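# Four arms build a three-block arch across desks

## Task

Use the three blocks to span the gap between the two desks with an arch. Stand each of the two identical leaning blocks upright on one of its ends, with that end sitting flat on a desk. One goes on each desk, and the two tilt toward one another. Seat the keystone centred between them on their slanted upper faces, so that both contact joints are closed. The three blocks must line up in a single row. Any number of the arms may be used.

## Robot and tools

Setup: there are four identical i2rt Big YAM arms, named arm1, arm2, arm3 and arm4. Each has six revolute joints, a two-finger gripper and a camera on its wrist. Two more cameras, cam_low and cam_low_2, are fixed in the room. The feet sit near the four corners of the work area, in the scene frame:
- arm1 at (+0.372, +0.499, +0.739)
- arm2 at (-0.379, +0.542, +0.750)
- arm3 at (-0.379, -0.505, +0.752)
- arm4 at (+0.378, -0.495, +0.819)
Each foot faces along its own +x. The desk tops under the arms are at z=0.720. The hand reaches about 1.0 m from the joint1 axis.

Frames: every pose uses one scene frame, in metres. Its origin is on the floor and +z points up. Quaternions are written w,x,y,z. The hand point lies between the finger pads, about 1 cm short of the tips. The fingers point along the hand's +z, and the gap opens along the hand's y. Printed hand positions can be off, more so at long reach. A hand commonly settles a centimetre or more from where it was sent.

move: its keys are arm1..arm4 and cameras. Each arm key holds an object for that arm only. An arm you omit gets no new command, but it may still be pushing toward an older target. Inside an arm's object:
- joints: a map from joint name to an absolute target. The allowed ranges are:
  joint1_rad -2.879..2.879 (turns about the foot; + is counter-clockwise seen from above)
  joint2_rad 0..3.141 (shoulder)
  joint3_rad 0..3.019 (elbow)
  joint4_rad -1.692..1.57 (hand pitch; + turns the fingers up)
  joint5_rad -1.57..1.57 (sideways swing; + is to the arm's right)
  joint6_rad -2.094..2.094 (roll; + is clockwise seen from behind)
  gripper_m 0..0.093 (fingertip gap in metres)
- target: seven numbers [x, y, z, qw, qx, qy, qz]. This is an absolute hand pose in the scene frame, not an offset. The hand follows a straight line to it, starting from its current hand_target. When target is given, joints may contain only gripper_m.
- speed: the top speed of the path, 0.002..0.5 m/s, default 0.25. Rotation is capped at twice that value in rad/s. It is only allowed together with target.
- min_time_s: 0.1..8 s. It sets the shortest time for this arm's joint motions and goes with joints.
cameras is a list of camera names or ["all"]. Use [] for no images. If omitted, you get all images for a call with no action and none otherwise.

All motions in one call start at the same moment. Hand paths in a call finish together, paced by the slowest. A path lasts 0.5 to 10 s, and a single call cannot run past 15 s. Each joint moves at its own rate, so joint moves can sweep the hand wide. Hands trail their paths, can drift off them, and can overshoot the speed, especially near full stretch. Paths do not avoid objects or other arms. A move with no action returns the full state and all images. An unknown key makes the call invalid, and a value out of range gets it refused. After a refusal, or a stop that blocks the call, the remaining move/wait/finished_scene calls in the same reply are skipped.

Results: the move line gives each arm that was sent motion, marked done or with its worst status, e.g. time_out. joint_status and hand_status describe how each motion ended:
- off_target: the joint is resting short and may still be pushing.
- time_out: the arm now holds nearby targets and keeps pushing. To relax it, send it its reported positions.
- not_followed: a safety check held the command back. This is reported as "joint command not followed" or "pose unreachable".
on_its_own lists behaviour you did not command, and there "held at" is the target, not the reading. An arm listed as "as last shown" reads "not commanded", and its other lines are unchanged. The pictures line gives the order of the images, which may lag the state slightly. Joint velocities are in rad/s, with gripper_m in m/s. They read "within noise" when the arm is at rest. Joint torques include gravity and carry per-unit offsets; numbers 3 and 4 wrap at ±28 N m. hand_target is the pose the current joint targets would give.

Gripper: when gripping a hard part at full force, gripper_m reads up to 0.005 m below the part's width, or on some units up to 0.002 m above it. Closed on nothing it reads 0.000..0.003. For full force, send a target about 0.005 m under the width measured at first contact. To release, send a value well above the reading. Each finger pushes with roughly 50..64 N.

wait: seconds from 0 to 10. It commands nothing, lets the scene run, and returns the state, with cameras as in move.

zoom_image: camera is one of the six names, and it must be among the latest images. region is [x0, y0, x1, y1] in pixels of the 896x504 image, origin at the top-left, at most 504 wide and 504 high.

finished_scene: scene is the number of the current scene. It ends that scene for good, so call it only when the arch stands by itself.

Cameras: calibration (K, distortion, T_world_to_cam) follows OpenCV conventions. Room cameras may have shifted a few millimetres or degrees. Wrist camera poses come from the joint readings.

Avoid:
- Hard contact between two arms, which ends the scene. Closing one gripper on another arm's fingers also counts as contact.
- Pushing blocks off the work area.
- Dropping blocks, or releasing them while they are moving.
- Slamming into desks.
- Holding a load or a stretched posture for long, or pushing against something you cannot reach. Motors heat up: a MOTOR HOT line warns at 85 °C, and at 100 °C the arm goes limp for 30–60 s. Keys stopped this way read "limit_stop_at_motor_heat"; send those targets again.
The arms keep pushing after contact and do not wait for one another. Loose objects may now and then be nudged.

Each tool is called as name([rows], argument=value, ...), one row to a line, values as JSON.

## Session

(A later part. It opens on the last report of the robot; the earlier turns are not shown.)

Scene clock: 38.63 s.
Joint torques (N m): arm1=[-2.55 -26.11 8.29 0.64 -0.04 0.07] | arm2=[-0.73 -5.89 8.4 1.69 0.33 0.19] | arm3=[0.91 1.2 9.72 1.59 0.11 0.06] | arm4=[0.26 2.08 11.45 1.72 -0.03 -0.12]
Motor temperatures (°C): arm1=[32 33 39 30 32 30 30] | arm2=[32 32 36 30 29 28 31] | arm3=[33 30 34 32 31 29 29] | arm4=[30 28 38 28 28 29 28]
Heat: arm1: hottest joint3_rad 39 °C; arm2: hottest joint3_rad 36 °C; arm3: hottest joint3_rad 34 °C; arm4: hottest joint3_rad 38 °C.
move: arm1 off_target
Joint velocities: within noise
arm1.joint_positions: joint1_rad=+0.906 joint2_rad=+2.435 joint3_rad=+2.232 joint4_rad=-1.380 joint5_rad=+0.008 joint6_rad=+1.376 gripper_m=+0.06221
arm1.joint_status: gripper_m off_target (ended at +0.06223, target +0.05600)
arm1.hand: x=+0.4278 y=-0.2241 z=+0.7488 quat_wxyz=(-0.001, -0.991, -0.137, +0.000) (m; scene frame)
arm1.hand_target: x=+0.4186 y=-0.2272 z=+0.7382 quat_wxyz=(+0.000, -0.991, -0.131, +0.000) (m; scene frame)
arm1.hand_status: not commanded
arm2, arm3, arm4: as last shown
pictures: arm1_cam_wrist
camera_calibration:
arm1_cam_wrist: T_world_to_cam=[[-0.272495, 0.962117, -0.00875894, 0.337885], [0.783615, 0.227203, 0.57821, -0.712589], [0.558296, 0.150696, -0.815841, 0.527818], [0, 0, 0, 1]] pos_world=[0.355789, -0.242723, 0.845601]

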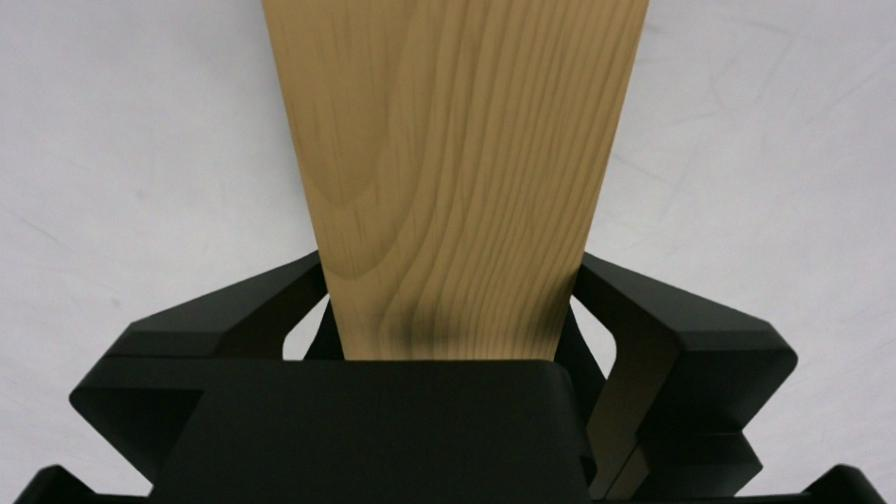

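move(arm2={"joints": {"joint5_rad": 0.0, "joint6_rad": -1.9, "joint4_rad": -1.4}})

move(arm2={"target": [0.2238, 0.1761, 0.93, 0, 0.6448, -0.7644, 0], "speed": 0.25}, cameras=["arm2_cam_wrist", "cam_low_2"])

Scene clock: 41.17 s.
Joint torques (N m): arm1=[-3.19 -25.7 8.35 0.64 -0.11 0.03] | arm2=[-0.79 -5.95 8.34 0.58 -0.24 0.01] | arm3=[0.26 1.73 9.59 1.43 0.11 0.05] | arm4=[0.32 2.02 11.44 1.7 -0.03 -0.11]
Motor temperatures (°C): arm1=[32 34 39 30 32 30 30] | arm2=[32 32 36 30 29 28 31] | arm3=[33 30 34 32 31 29 29] | arm4=[30 28 39 28 28 29 28]
Heat: arm1: hottest joint3_rad 39 °C; arm2: hottest joint3_rad 36 °C; arm3: hottest joint3_rad 34 °C; arm4: hottest joint3_rad 39 °C.
move: arm2 done
Joint velocities: within noise
arm1, arm3: as last shown
arm2.joint_positions: joint1_rad=-0.205 joint2_rad=+1.201 joint3_rad=+1.392 joint4_rad=-1.389 joint5_rad=+0.002 joint6_rad=-1.887 gripper_m=+0.09406
arm2.joint_status: all done
arm2.hand: x=-0.1438 y=+0.2022 z=+1.0997 quat_wxyz=(-0.021, +0.435, -0.881, +0.185) (m; scene frame)
arm2.hand_target: x=-0.1427 y=+0.2048 z=+1.1028 quat_wxyz=(-0.021, +0.443, -0.877, +0.184) (m; scene frame)
arm2.hand_status: not commanded
arm4.joint_positions: joint1_rad=-1.886 joint2_rad=+0.628 joint3_rad=+1.298 joint4_rad=-1.296 joint5_rad=+0.001 joint6_rad=+0.009 gripper_m=+0.09398
arm4.joint_status: not commanded
arm4.hand: x=+0.6005 y=-0.3683 z=+1.3187 quat_wxyz=(-0.439, +0.225, -0.862, -0.118) (m; scene frame)
arm4.hand_target: x=+0.6031 y=-0.3707 z=+1.3259 quat_wxyz=(-0.445, +0.223, -0.860, -0.115) (m; scene frame)
arm4.hand_status: not commanded
pictures: none

Scene clock: 43.83 s.
Joint torques (N m): arm1=[-2.2 -25.11 8.16 0.64 -0.07 0.07] | arm2=[-1.08 -18.84 10.92 -0.09 -0.25 -0.02] | arm3=[0.44 0.97 9.68 1.65 0.08 0.08] | arm4=[0.32 2.08 11.45 1.73 -0.03 -0.12]
Motor temperatures (°C): arm1=[32 34 39 30 32 30 30] | arm2=[32 32 37 30 29 28 31] | arm3=[33 30 34 32 31 29 29] | arm4=[30 28 39 28 28 29 28]
Heat: arm1: hottest joint3_rad 39 °C; arm2: hottest joint3_rad 37 °C; arm3: hottest joint3_rad 34 °C; arm4: hottest joint3_rad 39 °C.
move: arm2 off_target
Joint velocities: within noise
arm1, arm3, arm4: as last shown
arm2.joint_positions: joint1_rad=+0.216 joint2_rad=+2.266 joint3_rad=+2.354 joint4_rad=-1.664 joint5_rad=-0.007 joint6_rad=-1.937 gripper_m=+0.09407
arm2.joint_status: not commanded
arm2.hand: x=+0.2156 y=+0.1802 z=+0.9108 quat_wxyz=(+0.002, +0.639, -0.769, -0.004) (m; scene frame)
arm2.hand_target: x=+0.2227 y=+0.1768 z=+0.9297 quat_wxyz=(-0.005, +0.645, -0.764, +0.014) (m; scene frame)
arm2.hand_status: off_target (0.021 m and 1.0 deg from the pose sent, 0.406 m and 34.9 deg at the start; a joint's target at an end of its range on 25 of 80 steps)
pictures: arm2_cam_wrist, cam_low_2
camera_calibration:
arm2_cam_wrist: T_world_to_cam=[[0.981059, -0.193447, -0.0100244, -0.167776], [-0.150283, -0.792766, 0.590708, -0.362302], [-0.122218, -0.578014, -0.806823, 0.991331], [0, 0, 0, 1]] pos_world=[0.231308, 0.253326, 1.01216]

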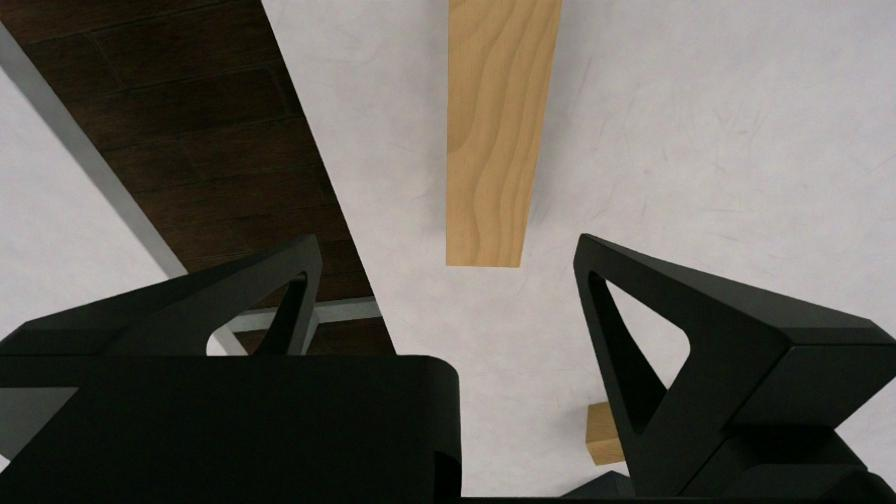

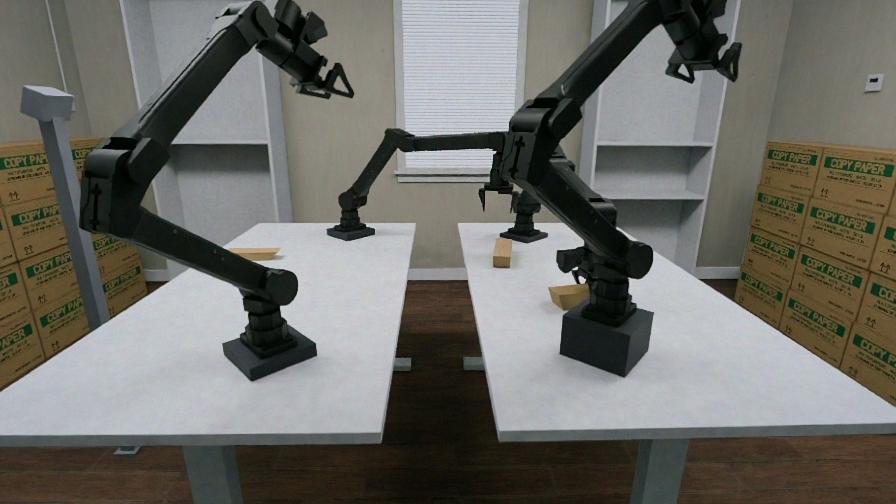

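move(arm2={"target": [0.249, 0.164, 0.82, 0, 0.6448, -0.7644, 0], "speed": 0.15}, cameras=["arm2_cam_wrist"])

Scene clock: 45.87 s.
Joint torques (N m): arm1=[-2.43 -24.76 8.27 0.8 -0.04 0.06] | arm2=[-0.97 -21.01 9.43 0.77 -0.25 0.02] | arm3=[0.73 0.73 9.81 1.52 0.11 0.06] | arm4=[0.26 2.02 11.45 1.7 -0.03 -0.11]
Motor temperatures (°C): arm1=[32 35 39 30 32 30 30] | arm2=[32 33 37 30 29 28 31] | arm3=[33 30 34 32 31 29 29] | arm4=[30 28 39 28 28 29 28]
Heat: arm1: hottest joint3_rad 39 °C; arm2: hottest joint3_rad 37 °C; arm3: hottest joint3_rad 34 °C; arm4: hottest joint3_rad 39 °C.
move: arm2 off_target
Joint velocities: within noise
arm1, arm3, arm4: as last shown
arm2.joint_positions: joint1_rad=+0.216 joint2_rad=+2.417 joint3_rad=+2.354 joint4_rad=-1.551 joint5_rad=-0.007 joint6_rad=-1.937 gripper_m=+0.09407
arm2.joint_status: not commanded
arm2.hand: x=+0.2363 y=+0.1665 z=+0.8064 quat_wxyz=(+0.008, +0.639, -0.769, -0.022) (m; scene frame)
arm2.hand_target: x=+0.2484 y=+0.1644 z=+0.8201 quat_wxyz=(+0.000, +0.645, -0.764, +0.000) (m; scene frame)
arm2.hand_status: off_target (0.019 m and 2.8 deg from the pose sent, 0.098 m and 1.0 deg at the start)
pictures: arm2_cam_wrist
camera_calibration:
arm2_cam_wrist: T_world_to_cam=[[0.980184, -0.192882, -0.0451227, -0.163366], [-0.131566, -0.804189, 0.57963, -0.301988], [-0.148087, -0.562207, -0.81363, 0.910636], [0, 0, 0, 1]] pos_world=[0.255251, 0.2376, 0.90859]

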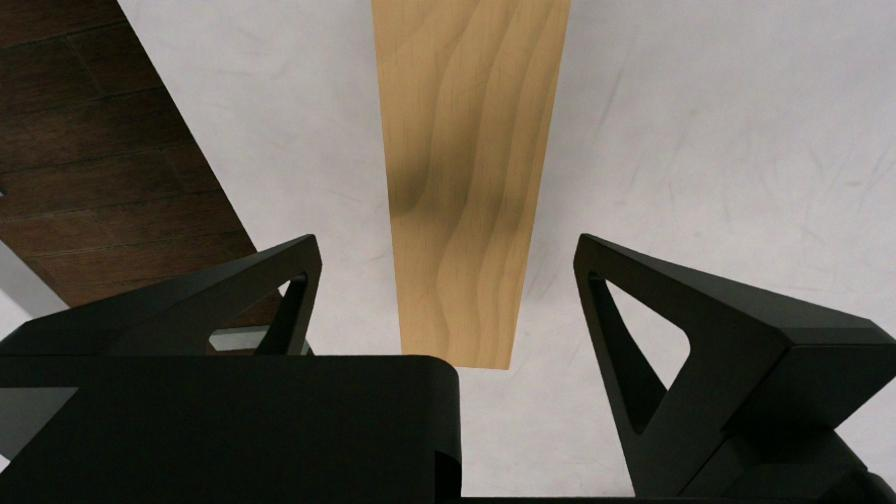

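move(arm2={"target": [0.2565, 0.1615, 0.768, 0, 0.6448, -0.7644, 0], "speed": 0.1}, cameras=["arm2_cam_wrist"])

Scene clock: 47.57 s.
Joint torques (N m): arm1=[-2.43 -25.58 8.31 0.55 -0.11 0.03] | arm2=[-0.62 -20.54 8.12 0.81 -0.27 0.07] | arm3=[0.09 1.2 9.58 1.5 0.09 0.05] | arm4=[0.26 2.02 11.44 1.72 -0.03 -0.12]
Motor temperatures (°C): arm1=[32 35 39 30 32 30 30] | arm2=[32 33 37 30 29 28 31] | arm3=[33 30 34 32 31 29 29] | arm4=[30 28 39 28 28 29 28]
Heat: arm1: hottest joint3_rad 39 °C; arm2: hottest joint3_rad 37 °C; arm3: hottest joint3_rad 34 °C; arm4: hottest joint3_rad 39 °C.
move: arm2 done
Joint velocities: within noise
arm1, arm3, arm4: as last shown
arm2.joint_positions: joint1_rad=+0.216 joint2_rad=+2.469 joint3_rad=+2.341 joint4_rad=-1.464 joint5_rad=-0.007 joint6_rad=-1.937 gripper_m=+0.09407
arm2.joint_status: not commanded
arm2.hand: x=+0.2473 y=+0.1594 z=+0.7643 quat_wxyz=(+0.005, +0.639, -0.769, -0.011) (m; scene frame)
arm2.hand_target: x=+0.2563 y=+0.1616 z=+0.7680 quat_wxyz=(+0.000, +0.645, -0.764, +0.000) (m; scene frame)
arm2.hand_status: done (0.010 m and 1.6 deg from the pose sent, 0.044 m and 2.8 deg at the start)
pictures: arm2_cam_wrist
camera_calibration:
arm2_cam_wrist: T_world_to_cam=[[0.980887, -0.193098, -0.0239509, -0.193709], [-0.142656, -0.797385, 0.586367, -0.285433], [-0.132324, -0.571743, -0.809692, 0.868608], [0, 0, 0, 1]] pos_world=[0.264226, 0.231616, 0.866033]

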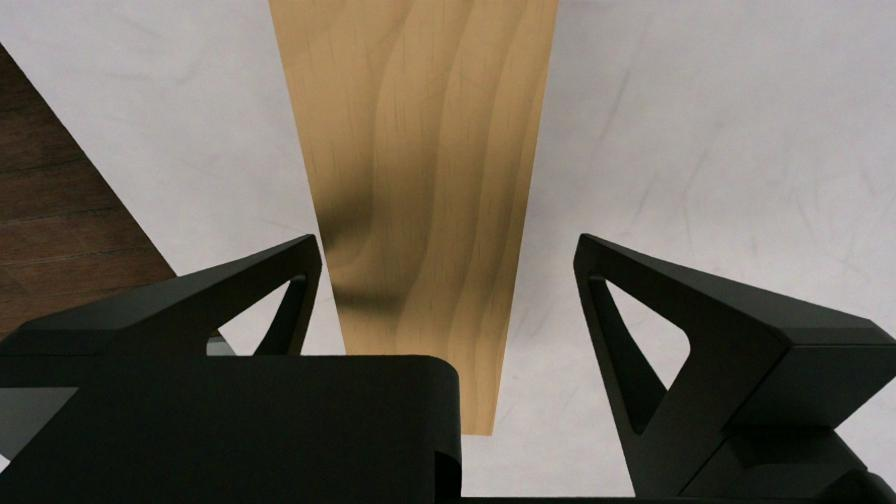

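move(arm2={"target": [0.2475, 0.163, 0.754, 0, 0.6448, -0.7644, 0], "speed": 0.1}, cameras=["arm2_cam_wrist"])

Scene clock: 48.93 s.
Joint torques (N m): arm1=[-3.08 -25.29 8.29 0.73 -0.04 0.06] | arm2=[-1.14 -22.48 7.1 0.76 -0.23 0.01] | arm3=[0.21 1.08 9.63 1.77 0.1 0.05] | arm4=[0.32 2.02 11.45 1.7 -0.03 -0.11]
Motor temperatures (°C): arm1=[32 35 39 30 32 30 31] | arm2=[32 33 37 30 29 28 31] | arm3=[33 30 35 32 31 29 29] | arm4=[30 28 40 28 28 29 28]
Heat: arm1: hottest joint3_rad 39 °C; arm2: hottest joint3_rad 37 °C; arm3: hottest joint3_rad 35 °C; arm4: hottest joint3_rad 40 °C.
move: arm2 off_target
Joint velocities: within noise
arm1, arm3, arm4: as last shown
arm2.joint_positions: joint1_rad=+0.216 joint2_rad=+2.468 joint3_rad=+2.264 joint4_rad=-1.403 joint5_rad=-0.007 joint6_rad=-1.937 gripper_m=+0.09407
arm2.joint_status: not commanded
arm2.hand: x=+0.2397 y=+0.1638 z=+0.7363 quat_wxyz=(+0.007, +0.639, -0.769, -0.018) (m; scene frame)
arm2.hand_target: x=+0.2474 y=+0.1631 z=+0.7541 quat_wxyz=(+0.000, +0.645, -0.764, +0.000) (m; scene frame)
arm2.hand_status: off_target (0.019 m and 2.4 deg from the pose sent, 0.011 m and 1.6 deg at the start)
pictures: arm2_cam_wrist
camera_calibration:
arm2_cam_wrist: T_world_to_cam=[[0.980479, -0.192959, -0.0377788, -0.175848], [-0.135432, -0.802057, 0.581689, -0.264109], [-0.142543, -0.565218, -0.812534, 0.850942], [0, 0, 0, 1]] pos_world=[0.257942, 0.235205, 0.838404]

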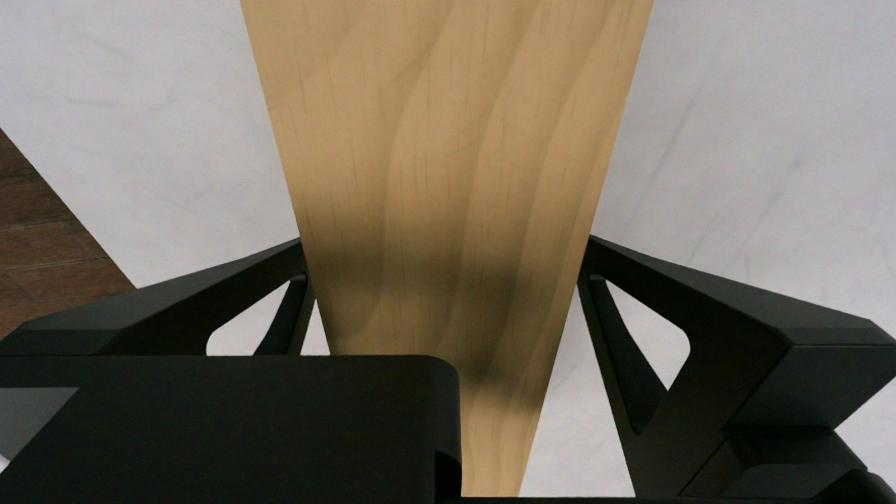

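move(arm2={"target": [0.2475, 0.163, 0.772, 0, 0.6448, -0.7644, 0], "speed": 0.1})

Scene clock: 50.03 s.
Joint torques (N m): arm1=[-2.9 -25.29 8.27 0.91 -0.1 0.05] | arm2=[-1.14 -23.12 8.57 -0.01 -0.25 0.01] | arm3=[0.38 2.08 9.69 1.57 0.11 0.08] | arm4=[0.26 2.02 11.44 1.72 -0.03 -0.12]
Motor temperatures (°C): arm1=[32 35 39 30 32 30 31] | arm2=[32 34 37 30 29 28 31] | arm3=[33 30 35 32 31 29 29] | arm4=[30 28 40 28 28 29 28]
Heat: arm1: hottest joint3_rad 39 °C; arm2: hottest joint3_rad 37 °C; arm3: hottest joint3_rad 35 °C; arm4: hottest joint3_rad 40 °C.
move: arm2 off_target
Joint velocities: within noise
arm1, arm4: as last shown
arm2.joint_positions: joint1_rad=+0.216 joint2_rad=+2.464 joint3_rad=+2.264 joint4_rad=-1.412 joint5_rad=-0.007 joint6_rad=-1.937 gripper_m=+0.09407
arm2.joint_status: not commanded
arm2.hand: x=+0.2382 y=+0.1647 z=+0.7390 quat_wxyz=(+0.008, +0.639, -0.769, -0.021) (m; scene frame)
arm2.hand_target: x=+0.2470 y=+0.1634 z=+0.7717 quat_wxyz=(+0.000, +0.645, -0.764, +0.000) (m; scene frame)
arm2.hand_status: off_target (0.034 m and 2.7 deg from the pose sent, 0.037 m and 2.4 deg at the start)
arm3.joint_positions: joint1_rad=+0.393 joint2_rad=+0.644 joint3_rad=+1.362 joint4_rad=-1.286 joint5_rad=+0.291 joint6_rad=+0.185 gripper_m=+0.09396
arm3.joint_status: not commanded
arm3.hand: x=-0.2364 y=-0.3031 z=+1.2902 quat_wxyz=(-0.458, +0.339, -0.797, -0.198) (m; scene frame)
arm3.hand_target: x=-0.2374 y=-0.3054 z=+1.3046 quat_wxyz=(-0.469, +0.334, -0.791, -0.207) (m; scene frame)
arm3.hand_status: not commanded
pictures: none

move(arm2={"joints": {"gripper_m": 0.056}}, cameras=["arm2_cam_wrist"])

Scene clock: 50.83 s.
Joint torques (N m): arm1=[-2.32 -25.29 8.42 0.75 -0.05 0.03] | arm2=[-1.14 -23.47 8.64 -0.08 -0.17 0.03] | arm3=[0.56 1.67 9.63 1.68 0.12 0.12] | arm4=[0.21 2.02 11.45 1.73 -0.03 -0.12]
Motor temperatures (°C): arm1=[32 35 39 30 32 30 31] | arm2=[32 34 37 30 29 28 31] | arm3=[33 30 35 32 31 29 29] | arm4=[30 28 40 28 28 29 28]
Heat: arm1: hottest joint3_rad 39 °C; arm2: hottest joint3_rad 37 °C; arm3: hottest joint3_rad 35 °C; arm4: hottest joint3_rad 40 °C.
move: arm2 off_target
Joint velocities: within noise
arm1, arm3, arm4: as last shown
arm2.joint_positions: joint1_rad=+0.216 joint2_rad=+2.464 joint3_rad=+2.264 joint4_rad=-1.412 joint5_rad=-0.008 joint6_rad=-1.937 gripper_m=+0.06146
arm2.joint_status: gripper_m off_target (ended at +0.06150, target +0.05600)
arm2.hand: x=+0.2384 y=+0.1649 z=+0.7393 quat_wxyz=(+0.007, +0.639, -0.769, -0.021) (m; scene frame)
arm2.hand_target: x=+0.2470 y=+0.1633 z=+0.7717 quat_wxyz=(+0.000, +0.645, -0.764, +0.000) (m; scene frame)
arm2.hand_status: not commanded
pictures: arm2_cam_wrist
camera_calibration:
arm2_cam_wrist: T_world_to_cam=[[0.980221, -0.193346, -0.0422506, -0.170775], [-0.133702, -0.804349, 0.578919, -0.263021], [-0.145916, -0.561819, -0.81429, 0.855396], [0, 0, 0, 1]] pos_world=[0.257046, 0.235999, 0.841593]

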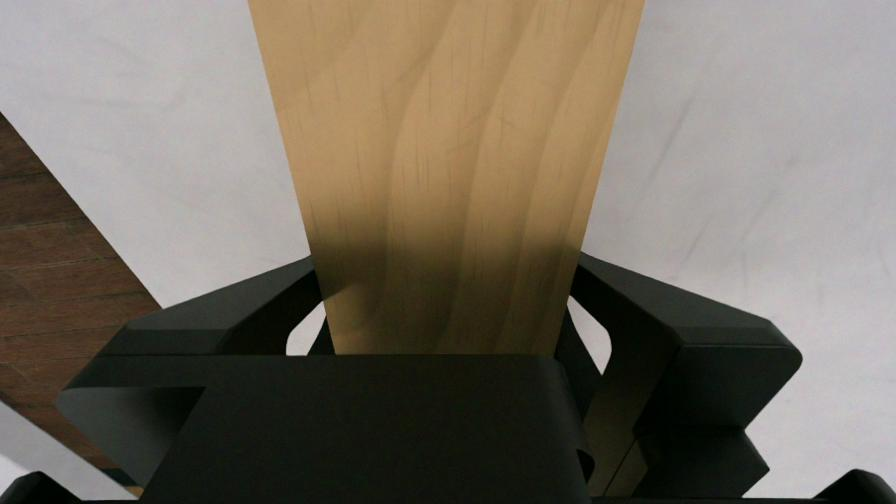

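move(arm2={"target": [0.215, 0.18, 0.90, 0, 0.6448, -0.7644, 0], "speed": 0.12})

move(arm2={"target": [0.08, 0.17, 0.98, 0, 0.4, -0.9165, 0], "speed": 0.15}, cameras=["arm2_cam_wrist", "cam_low_2"])

Scene clock: 53.17 s.
Joint torques (N m): arm1=[-2.2 -24.76 8.24 0.77 -0.09 0.08] | arm2=[-1.49 -24.12 10.58 -0.34 -0.16 -0.01] | arm3=[0.56 0.67 9.76 1.74 0.09 0.04] | arm4=[0.32 2.02 11.45 1.73 -0.03 -0.11]
Motor temperatures (°C): arm1=[32 36 39 30 32 30 31] | arm2=[32 34 38 30 29 28 31] | arm3=[33 30 35 32 31 29 29] | arm4=[30 28 40 28 28 29 28]
Heat: arm1: hottest joint3_rad 39 °C; arm2: hottest joint3_rad 38 °C; arm3: hottest joint3_rad 35 °C; arm4: hottest joint3_rad 40 °C.
move: arm2 off_target
Joint velocities: within noise
arm1.joint_positions: joint1_rad=+0.906 joint2_rad=+2.435 joint3_rad=+2.232 joint4_rad=-1.380 joint5_rad=+0.008 joint6_rad=+1.376 gripper_m=+0.06221
arm1.joint_status: not commanded
arm1.hand: x=+0.4278 y=-0.2241 z=+0.7488 quat_wxyz=(-0.001, -0.991, -0.137, +0.000) (m; scene frame)
arm1.hand_target: x=+0.4186 y=-0.2272 z=+0.7382 quat_wxyz=(+0.000, -0.991, -0.131, +0.000) (m; scene frame)
arm1.hand_status: not commanded
arm2.joint_positions: joint1_rad=+0.216 joint2_rad=+2.300 joint3_rad=+2.227 joint4_rad=-1.588 joint5_rad=-0.008 joint6_rad=-1.938 gripper_m=+0.06146
arm2.joint_status: not commanded
arm2.hand: x=+0.2047 y=+0.1864 z=+0.8403 quat_wxyz=(+0.016, +0.639, -0.768, -0.044) (m; scene frame)
arm2.hand_target: x=+0.2126 y=+0.1815 z=+0.8990 quat_wxyz=(+0.000, +0.645, -0.764, +0.000) (m; scene frame)
arm2.hand_status: off_target (0.061 m and 5.4 deg from the pose sent, 0.163 m and 2.7 deg at the start)
arm3, arm4: as last shown
pictures: none

Scene clock: 55.90 s.
Joint torques (N m): arm1=[-3.25 -25.35 8.27 0.84 -0.07 0.03] | arm2=[-1.67 -20.07 8.58 -0.05 -0.23 0.25] | arm3=[0.03 1.14 9.85 1.61 0.11 0.06] | arm4=[0.26 1.96 11.44 1.73 -0.03 -0.12]
Motor temperatures (°C): arm1=[32 36 39 30 32 30 31] | arm2=[32 35 38 30 29 28 31] | arm3=[33 30 35 32 31 29 29] | arm4=[30 28 40 28 28 29 28]
Heat: arm1: hottest joint3_rad 39 °C; arm2: hottest joint3_rad 38 °C; arm3: hottest joint3_rad 35 °C; arm4: hottest joint3_rad 40 °C.
move: arm2 off_target
Joint velocities: within noise
arm1, arm3: as last shown
arm2.joint_positions: joint1_rad=+0.085 joint2_rad=+1.949 joint3_rad=+1.905 joint4_rad=-1.588 joint5_rad=-0.008 joint6_rad=-1.522 gripper_m=+0.06146
arm2.joint_status: not commanded
arm2.hand: x=+0.0825 y=+0.1718 z=+0.9417 quat_wxyz=(+0.015, +0.408, -0.912, -0.028) (m; scene frame)
arm2.hand_target: x=+0.0794 y=+0.1707 z=+0.9790 quat_wxyz=(+0.000, +0.400, -0.916, +0.000) (m; scene frame)
arm2.hand_status: off_target (0.038 m and 3.7 deg from the pose sent, 0.188 m and 32.8 deg at the start)
arm4.joint_positions: joint1_rad=-1.886 joint2_rad=+0.628 joint3_rad=+1.298 joint4_rad=-1.296 joint5_rad=+0.001 joint6_rad=+0.009 gripper_m=+0.09398
arm4.joint_status: not commanded
arm4.hand: x=+0.6005 y=-0.3683 z=+1.3187 quat_wxyz=(-0.439, +0.225, -0.862, -0.118) (m; scene frame)
arm4.hand_target: x=+0.6031 y=-0.3707 z=+1.3259 quat_wxyz=(-0.445, +0.223, -0.860, -0.115) (m; scene frame)
arm4.hand_status: not commanded
pictures: arm2_cam_wrist, cam_low_2
camera_calibration:
arm2_cam_wrist: T_world_to_cam=[[0.736389, -0.673587, -0.0633377, 0.114387], [-0.514269, -0.61812, 0.594521, -0.410919], [-0.439612, -0.405226, -0.801582, 0.986728], [0, 0, 0, 1]] pos_world=[0.138221, 0.2229, 1.04249]

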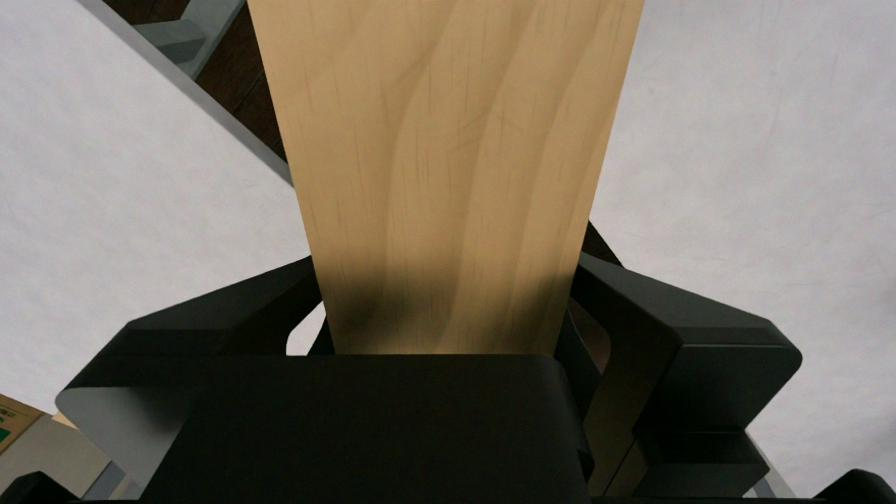

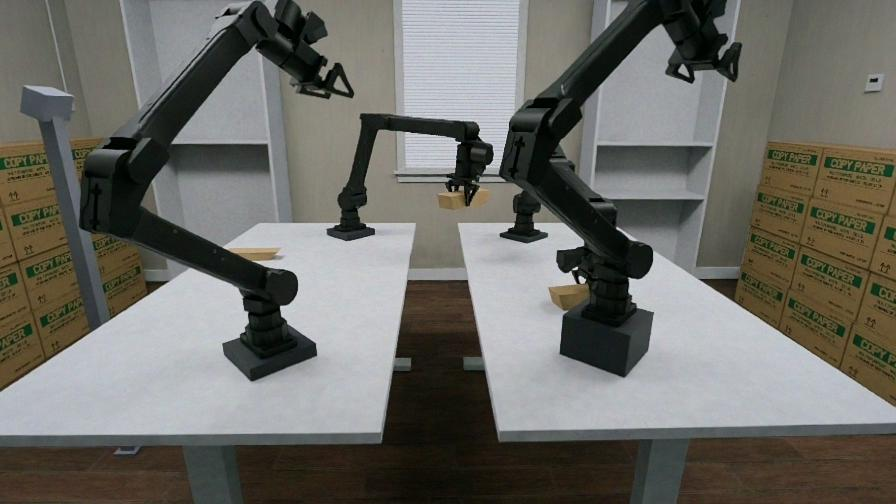

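move(arm2={"target": [-0.16, 0.08, 1.02, 0.2588, 0, 0.9659, 0], "speed": 0.2})

move(arm2={"target": [-0.15, 0.0, 0.95, 0.5736, 0, 0.8192, 0], "speed": 0.2}, cameras=["arm2_cam_wrist", "cam_low_2", "cam_low", "arm3_cam_wrist"])

Scene clock: 59.43 s.
Joint torques (N m): arm1=[-2.67 -25.17 8.21 0.69 -0.08 0.06] | arm2=[-1.38 -15.33 8.92 1.13 -1.02 0.19] | arm3=[-0.03 0.38 9.74 1.44 0.16 0.07] | arm4=[0.32 2.02 11.44 1.72 -0.04 -0.12]
Motor temperatures (°C): arm1=[31 37 39 29 32 30 31] | arm2=[32 35 38 30 29 28 32] | arm3=[33 30 35 32 31 29 29] | arm4=[30 28 41 28 28 29 28]
Heat: arm1: hottest joint3_rad 39 °C; arm2: hottest joint3_rad 38 °C; arm3: hottest joint3_rad 35 °C; arm4: hottest joint3_rad 41 °C.
move: arm2 off_target
Joint velocities: within noise
arm1, arm3, arm4: as last shown
arm2.joint_positions: joint1_rad=-0.533 joint2_rad=+1.614 joint3_rad=+1.499 joint4_rad=-1.392 joint5_rad=-0.499 joint6_rad=-1.271 gripper_m=+0.06147
arm2.joint_status: not commanded
arm2.hand: x=-0.1631 y=+0.0839 z=+0.9866 quat_wxyz=(-0.242, -0.005, -0.970, -0.037) (m; scene frame)
arm2.hand_target: x=-0.1605 y=+0.0811 z=+1.0197 quat_wxyz=(-0.259, +0.000, -0.966, +0.000) (m; scene frame)
arm2.hand_status: off_target (0.034 m and 4.7 deg from the pose sent, 0.271 m and 57.3 deg at the start)
pictures: none

Scene clock: 62.23 s.
Joint torques (N m): arm1=[-2.49 -25.35 8.38 0.81 -0.08 0.04] | arm2=[-1.9 -15.38 8.24 1.52 -1.59 0.19] | arm3=[0.44 1.2 9.61 1.66 0.07 0.07] | arm4=[0.21 2.08 11.45 1.72 -0.02 -0.11]
Motor temperatures (°C): arm1=[31 37 40 29 32 30 31] | arm2=[32 35 38 30 29 28 32] | arm3=[33 30 36 32 31 29 29] | arm4=[30 28 41 28 28 29 28]
Heat: arm1: hottest joint3_rad 40 °C; arm2: hottest joint3_rad 38 °C; arm3: hottest joint3_rad 36 °C; arm4: hottest joint3_rad 41 °C.
move: arm2 off_target
Joint velocities: within noise
arm1, arm3, arm4: as last shown
arm2.joint_positions: joint1_rad=-0.680 joint2_rad=+1.827 joint3_rad=+1.363 joint4_rad=-0.862 joint5_rad=-1.191 joint6_rad=-1.249 gripper_m=+0.06147
arm2.joint_status: not commanded
arm2.hand: x=-0.1481 y=+0.0087 z=+0.9256 quat_wxyz=(-0.563, -0.011, -0.826, -0.022) (m; scene frame)
arm2.hand_target: x=-0.1502 y=+0.0007 z=+0.9500 quat_wxyz=(-0.573, +0.001, -0.819, +0.000) (m; scene frame)
arm2.hand_status: off_target (0.026 m and 3.2 deg from the pose sent, 0.092 m and 42.1 deg at the start)
pictures: arm2_cam_wrist, arm3_cam_wrist, cam_low, cam_low_2
camera_calibration:
arm2_cam_wrist: T_world_to_cam=[[0.00405517, -0.998186, -0.0600724, 0.0647233], [-0.846094, 0.0285953, -0.532266, 0.367537], [0.533018, 0.0529853, -0.844443, 0.986084], [0, 0, 0, 1]] pos_world=[-0.214892, 0.00184809, 1.03221]

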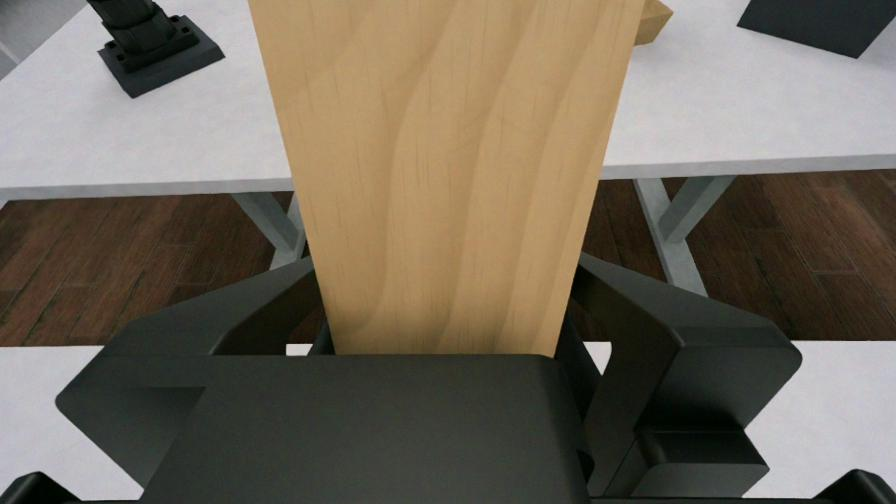

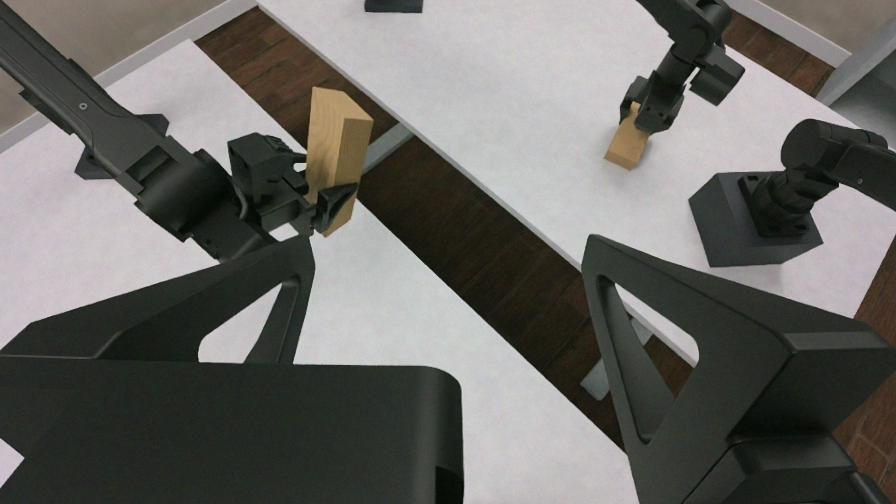

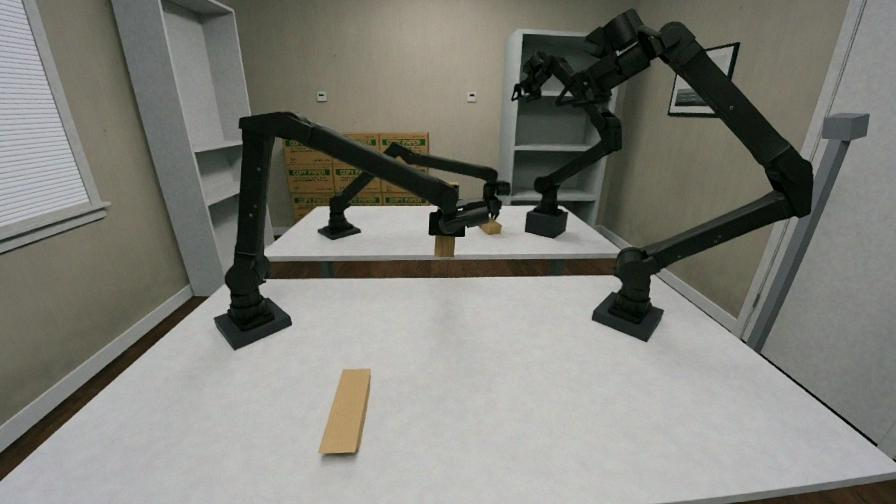

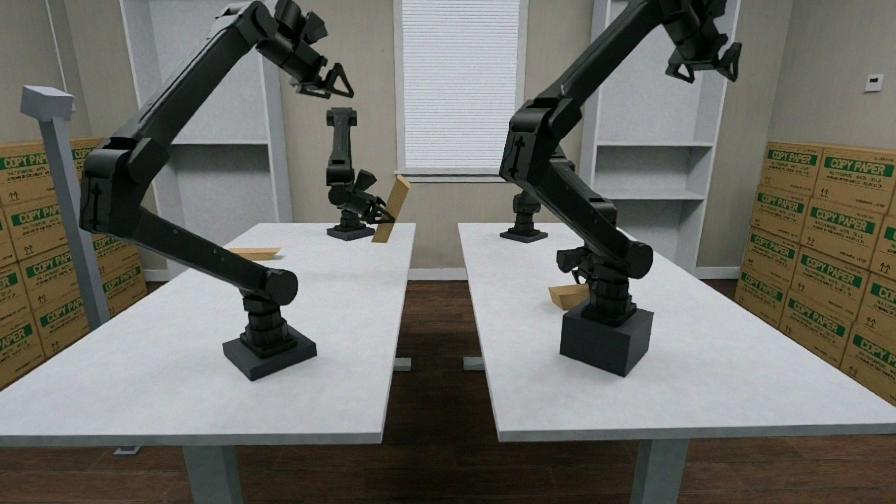

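zoom_image(camera="cam_low_2", region=[340, 160, 440, 260])

Scaled by 5.040 from the camera's 896x504 image, which has a finer 1280x720 frame.

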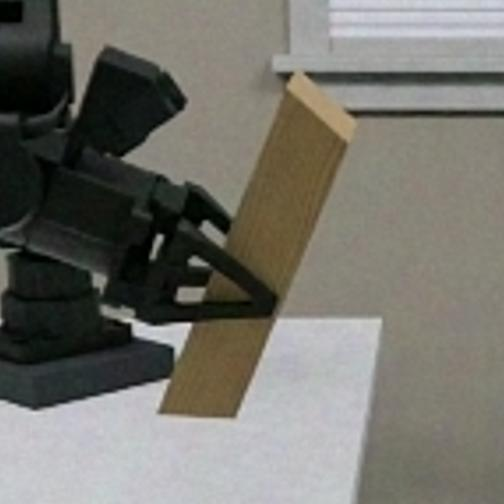

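move(arm2={"target": [-0.115, -0.008, 0.872, 0.6, 0.015, 0.8, 0.02], "speed": 0.15}, cameras=["arm2_cam_wrist", "cam_low_2"])

Scene clock: 64.97 s.
Joint torques (N m): arm1=[-2.43 -25.23 8.18 0.66 -0.08 0.03] | arm2=[-1.08 -17.03 7.31 1.7 -1.43 0.2] | arm3=[0.67 0.97 9.78 1.43 0.12 0.02] | arm4=[0.26 2.02 11.44 1.72 -0.03 -0.11]
Motor temperatures (°C): arm1=[31 37 40 29 32 30 31] | arm2=[32 35 38 30 30 28 32] | arm3=[33 30 36 32 31 29 29] | arm4=[30 28 41 28 28 29 28]
Heat: arm1: hottest joint3_rad 40 °C; arm2: hottest joint3_rad 38 °C; arm3: hottest joint3_rad 36 °C; arm4: hottest joint3_rad 41 °C.
move: arm2 off_target
Joint velocities: within noise
arm1, arm3, arm4: as last shown
arm2.joint_positions: joint1_rad=-0.635 joint2_rad=+1.965 joint3_rad=+1.274 joint4_rad=-0.460 joint5_rad=-1.239 joint6_rad=-1.007 gripper_m=+0.06147
arm2.joint_status: not commanded
arm2.hand: x=-0.1191 y=+0.0007 z=+0.8423 quat_wxyz=(-0.588, -0.036, -0.807, -0.043) (m; scene frame)
arm2.hand_target: x=-0.1152 y=-0.0071 z=+0.8721 quat_wxyz=(-0.600, -0.014, -0.800, -0.020) (m; scene frame)
arm2.hand_status: off_target (0.031 m and 3.9 deg from the pose sent, 0.065 m and 5.3 deg at the start)
pictures: arm2_cam_wrist, cam_low_2
camera_calibration:
arm2_cam_wrist: T_world_to_cam=[[-0.00977287, -0.992494, -0.121904, 0.102], [-0.80963, 0.0794009, -0.581545, 0.39378], [0.586859, 0.0930136, -0.804329, 0.873242], [0, 0, 0, 1]] pos_world=[-0.192657, -0.0112555, 0.943808]

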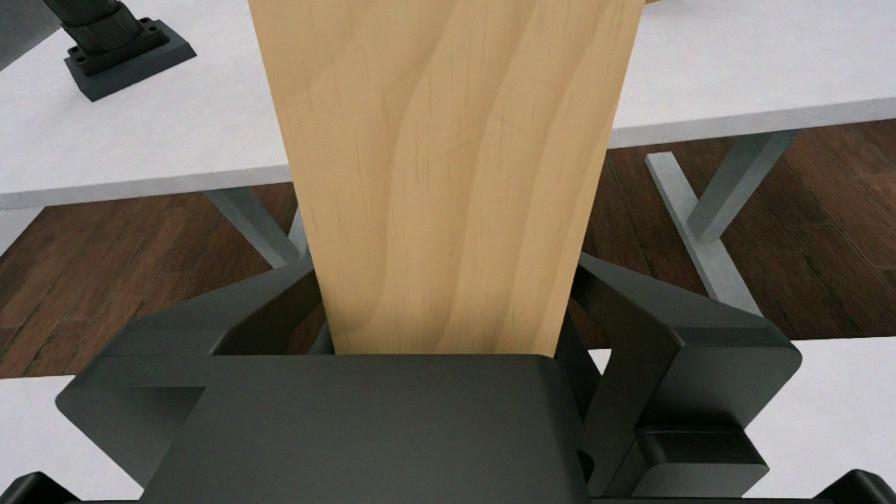

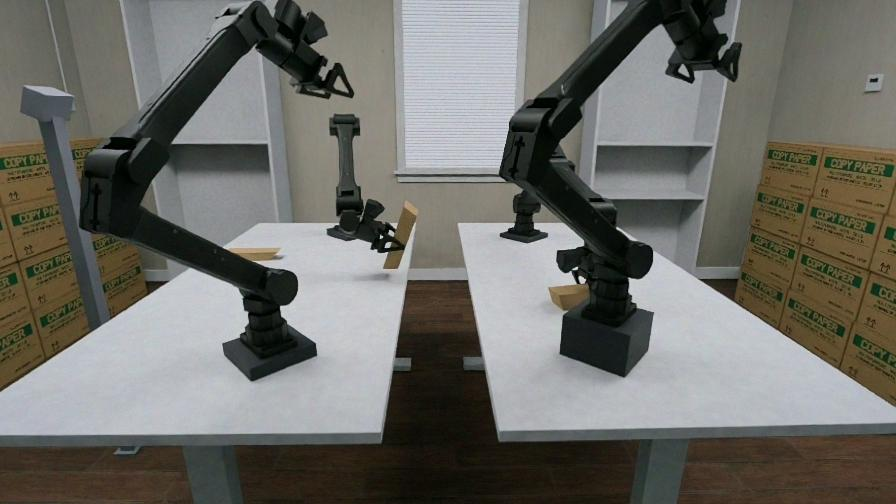

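zoom_image(camera="cam_low_2", region=[350, 190, 430, 290])

Scaled by 5.040 from the camera's 896x504 image, which has a finer 1280x720 frame.

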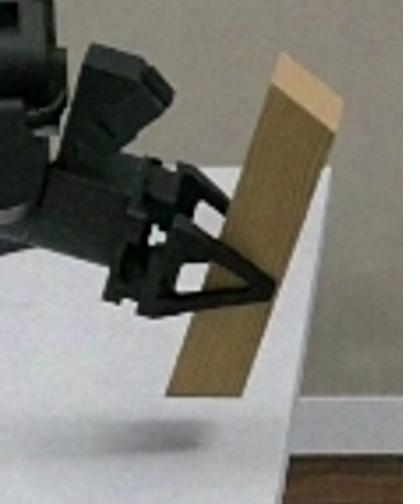

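move(arm2={"target": [-0.111, -0.009, 0.862, 0.603, -0.018, 0.797, -0.024], "speed": 0.1}, cameras=["arm2_cam_wrist", "cam_low_2", "cam_low"])

Scene clock: 67.37 s.
Joint torques (N m): arm1=[-2.37 -25.35 8.1 0.9 -0.08 0.04] | arm2=[-0.67 -16.79 7.31 2 -1.27 0.21] | arm3=[0.56 0.79 9.78 1.69 0.15 0.07] | arm4=[0.26 2.08 11.44 1.74 -0.03 -0.11]
Motor temperatures (°C): arm1=[31 38 40 29 32 30 31] | arm2=[32 35 38 30 30 28 32] | arm3=[33 30 36 32 31 29 29] | arm4=[30 28 41 28 28 29 28]
Heat: arm1: hottest joint3_rad 40 °C; arm2: hottest joint3_rad 38 °C; arm3: hottest joint3_rad 36 °C; arm4: hottest joint3_rad 41 °C.
move: arm2 off_target
Joint velocities: within noise
arm1, arm3, arm4: as last shown
arm2.joint_positions: joint1_rad=-0.635 joint2_rad=+1.965 joint3_rad=+1.227 joint4_rad=-0.296 joint5_rad=-1.228 joint6_rad=-1.001 gripper_m=+0.06147
arm2.joint_status: not commanded
arm2.hand: x=-0.1191 y=-0.0018 z=+0.8340 quat_wxyz=(-0.593, -0.005, -0.805, +0.004) (m; scene frame)
arm2.hand_target: x=-0.1113 y=-0.0082 z=+0.8621 quat_wxyz=(-0.603, +0.019, -0.797, +0.024) (m; scene frame)
arm2.hand_status: off_target (0.030 m and 3.8 deg from the pose sent, 0.024 m and 10.0 deg at the start)
pictures: arm2_cam_wrist, cam_low, cam_low_2
camera_calibration:
arm2_cam_wrist: T_world_to_cam=[[-0.0145481, -0.999832, -0.0111179, 0.0055221], [-0.803471, 0.0183079, -0.595062, 0.401011], [0.595166, 0.000275933, -0.803603, 0.867045], [0, 0, 0, 1]] pos_world=[-0.193754, -0.00205973, 0.935447]

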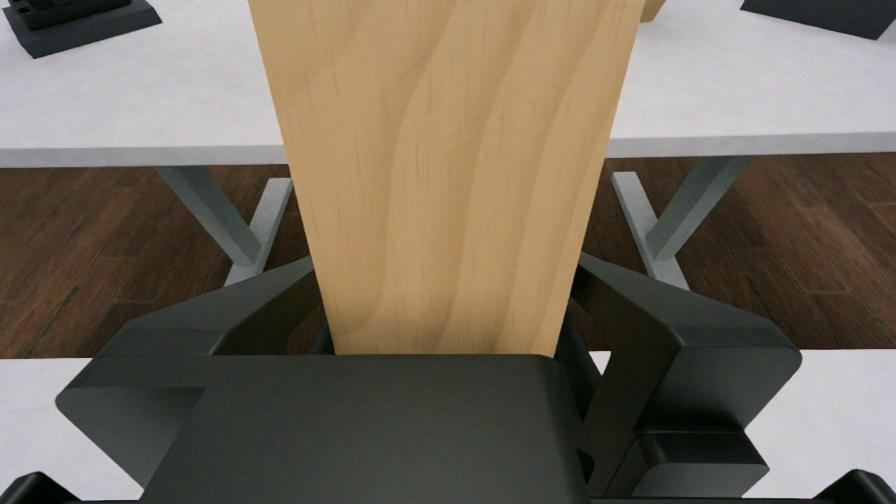

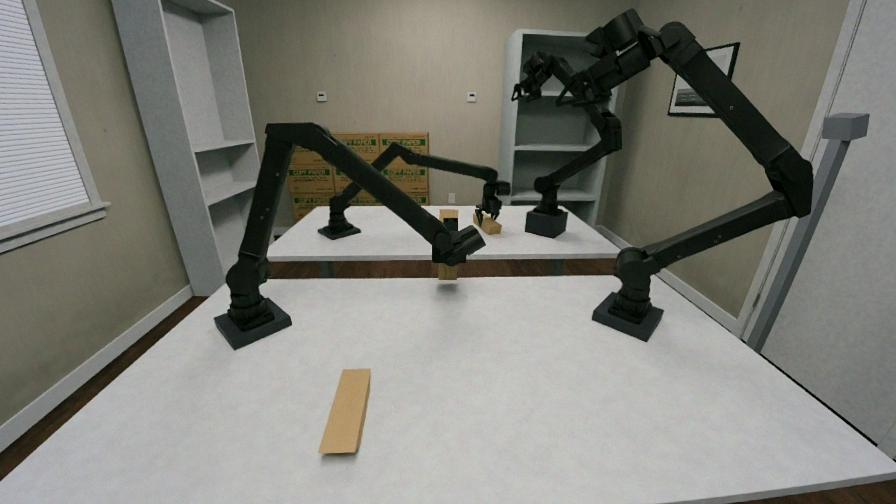

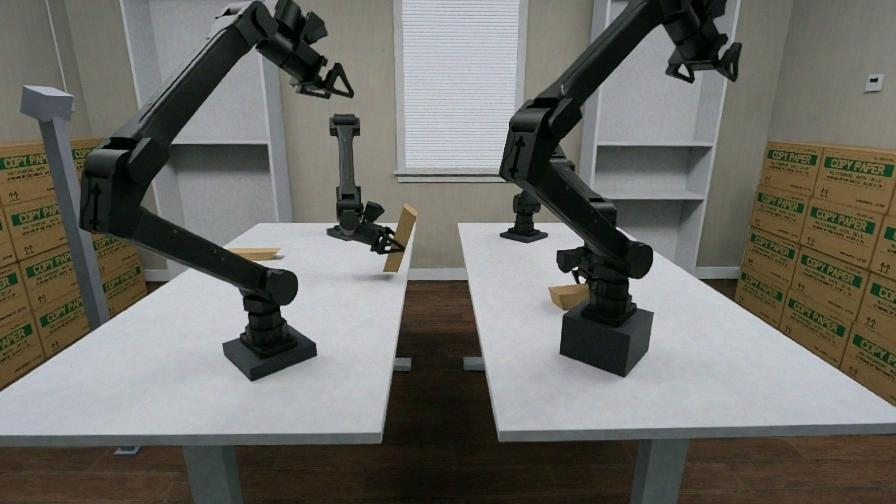

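move(arm2={"target": [-0.103, -0.007, 0.845, 0.603, -0.018, 0.797, -0.024], "speed": 0.06}, cameras=["cam_low_2"])

zoom_image(camera="cam_low_2", region=[350, 190, 430, 290])

Scene clock: 68.87 s.
Joint torques (N m): arm1=[-2.67 -25.47 7.95 0.77 -0.09 0.03] | arm2=[-0.97 -15.62 7.19 1.95 -1.24 0.25] | arm3=[0.21 1.44 9.7 1.68 0.11 0.04] | arm4=[0.26 2.08 11.45 1.72 -0.03 -0.12]
Motor temperatures (°C): arm1=[31 38 40 29 32 30 31] | arm2=[32 35 38 30 30 28 32] | arm3=[33 30 36 32 31 29 29] | arm4=[30 28 41 28 28 29 28]
Heat: arm1: hottest joint3_rad 40 °C; arm2: hottest joint3_rad 38 °C; arm3: hottest joint3_rad 36 °C; arm4: hottest joint3_rad 41 °C.
move: arm2 off_target
Joint velocities: within noise
arm1, arm4: as last shown
arm2.joint_positions: joint1_rad=-0.617 joint2_rad=+1.977 joint3_rad=+1.208 joint4_rad=-0.218 joint5_rad=-1.219 joint6_rad=-0.965 gripper_m=+0.06147
arm2.joint_status: not commanded
arm2.hand: x=-0.1096 y=+0.0009 z=+0.8250 quat_wxyz=(-0.594, +0.000, -0.804, +0.008) (m; scene frame)
arm2.hand_target: x=-0.1032 y=-0.0063 z=+0.8450 quat_wxyz=(-0.603, +0.018, -0.797, +0.024) (m; scene frame)
arm2.hand_status: off_target (0.022 m and 3.1 deg from the pose sent, 0.020 m and 3.8 deg at the start)
arm3.joint_positions: joint1_rad=+0.393 joint2_rad=+0.644 joint3_rad=+1.362 joint4_rad=-1.286 joint5_rad=+0.291 joint6_rad=+0.185 gripper_m=+0.09396
arm3.joint_status: not commanded
arm3.hand: x=-0.2364 y=-0.3031 z=+1.2902 quat_wxyz=(-0.458, +0.339, -0.797, -0.198) (m; scene frame)
arm3.hand_target: x=-0.2374 y=-0.3054 z=+1.3046 quat_wxyz=(-0.469, +0.334, -0.791, -0.207) (m; scene frame)
arm3.hand_status: not commanded
pictures: cam_low_2

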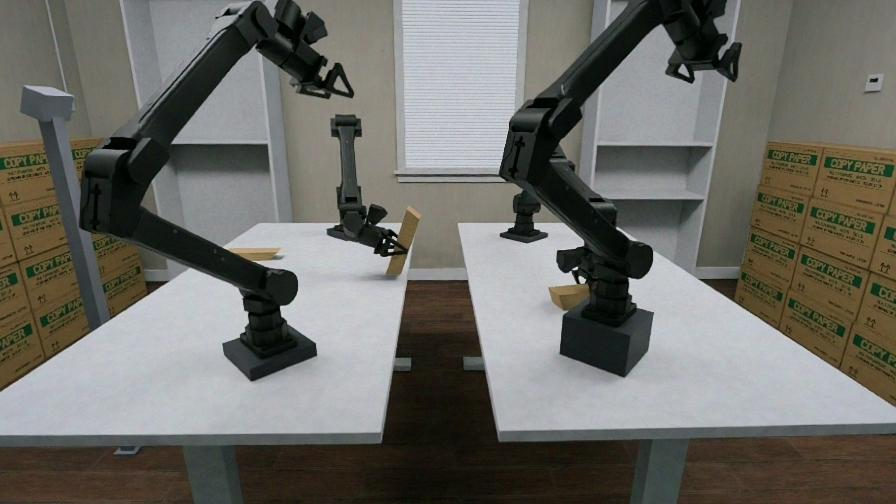

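Scaled by 5.040 from the camera's 896x504 image, which has a finer 1280x720 frame.

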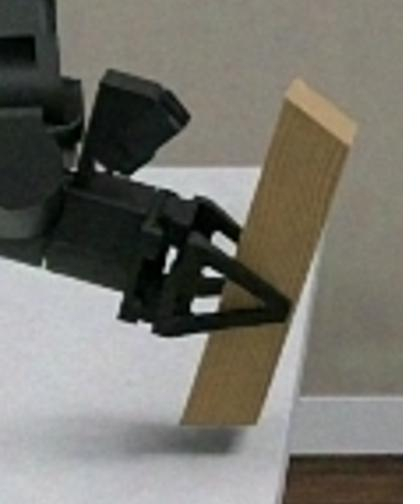

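move(arm2={"target": [-0.121, -0.006, 0.835, 0.607, -0.018, 0.794, -0.024], "speed": 0.06}, cameras=["cam_low_2"])

zoom_image(camera="cam_low_2", region=[350, 190, 430, 290])

Scene clock: 70.37 s.
Joint torques (N m): arm1=[-2.9 -25.52 8.25 0.73 -0.08 0.03] | arm2=[-1.85 -15.62 7.17 0.9 -1.44 -0.04] | arm3=[1.14 1.67 9.74 1.66 0.09 0.06] | arm4=[0.32 2.02 11.44 1.73 -0.03 -0.12]
Motor temperatures (°C): arm1=[31 38 40 29 32 30 31] | arm2=[32 35 38 30 30 28 32] | arm3=[33 30 36 32 31 29 29] | arm4=[30 28 42 28 28 29 28]
Heat: arm1: hottest joint3_rad 40 °C; arm2: hottest joint3_rad 38 °C; arm3: hottest joint3_rad 36 °C; arm4: hottest joint3_rad 42 °C.
move: arm2 off_target
Joint velocities: within noise
arm1, arm3, arm4: as last shown
arm2.joint_positions: joint1_rad=-0.636 joint2_rad=+1.992 joint3_rad=+1.200 joint4_rad=-0.218 joint5_rad=-1.241 joint6_rad=-0.997 gripper_m=+0.06147
arm2.joint_status: not commanded
arm2.hand: x=-0.1196 y=+0.0021 z=+0.8167 quat_wxyz=(-0.599, +0.002, -0.800, +0.009) (m; scene frame)
arm2.hand_target: x=-0.1210 y=-0.0057 z=+0.8350 quat_wxyz=(-0.607, +0.018, -0.794, +0.024) (m; scene frame)
arm2.hand_status: off_target (0.020 m and 2.7 deg from the pose sent, 0.017 m and 3.3 deg at the start)
pictures: cam_low_2

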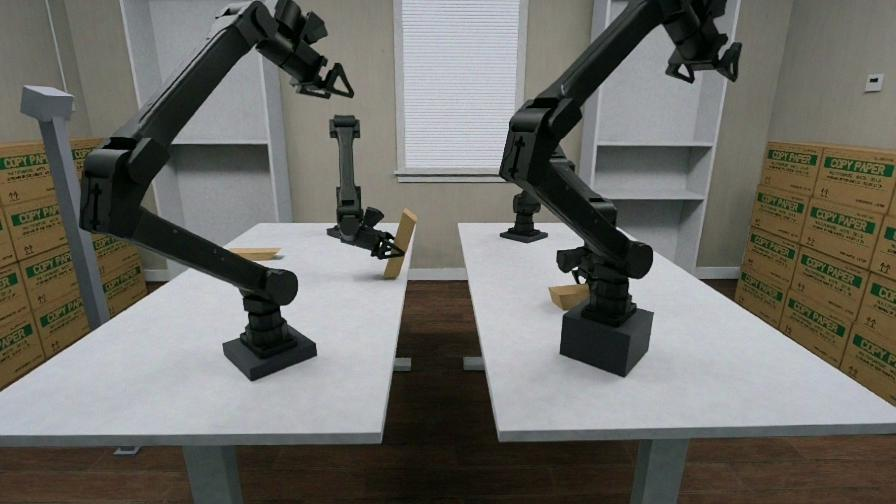

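Scaled by 5.040 from the camera's 896x504 image, which has a finer 1280x720 frame.

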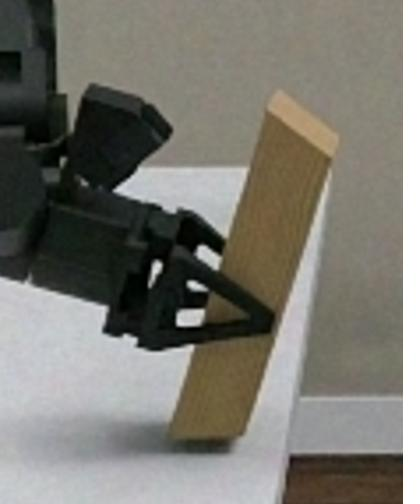

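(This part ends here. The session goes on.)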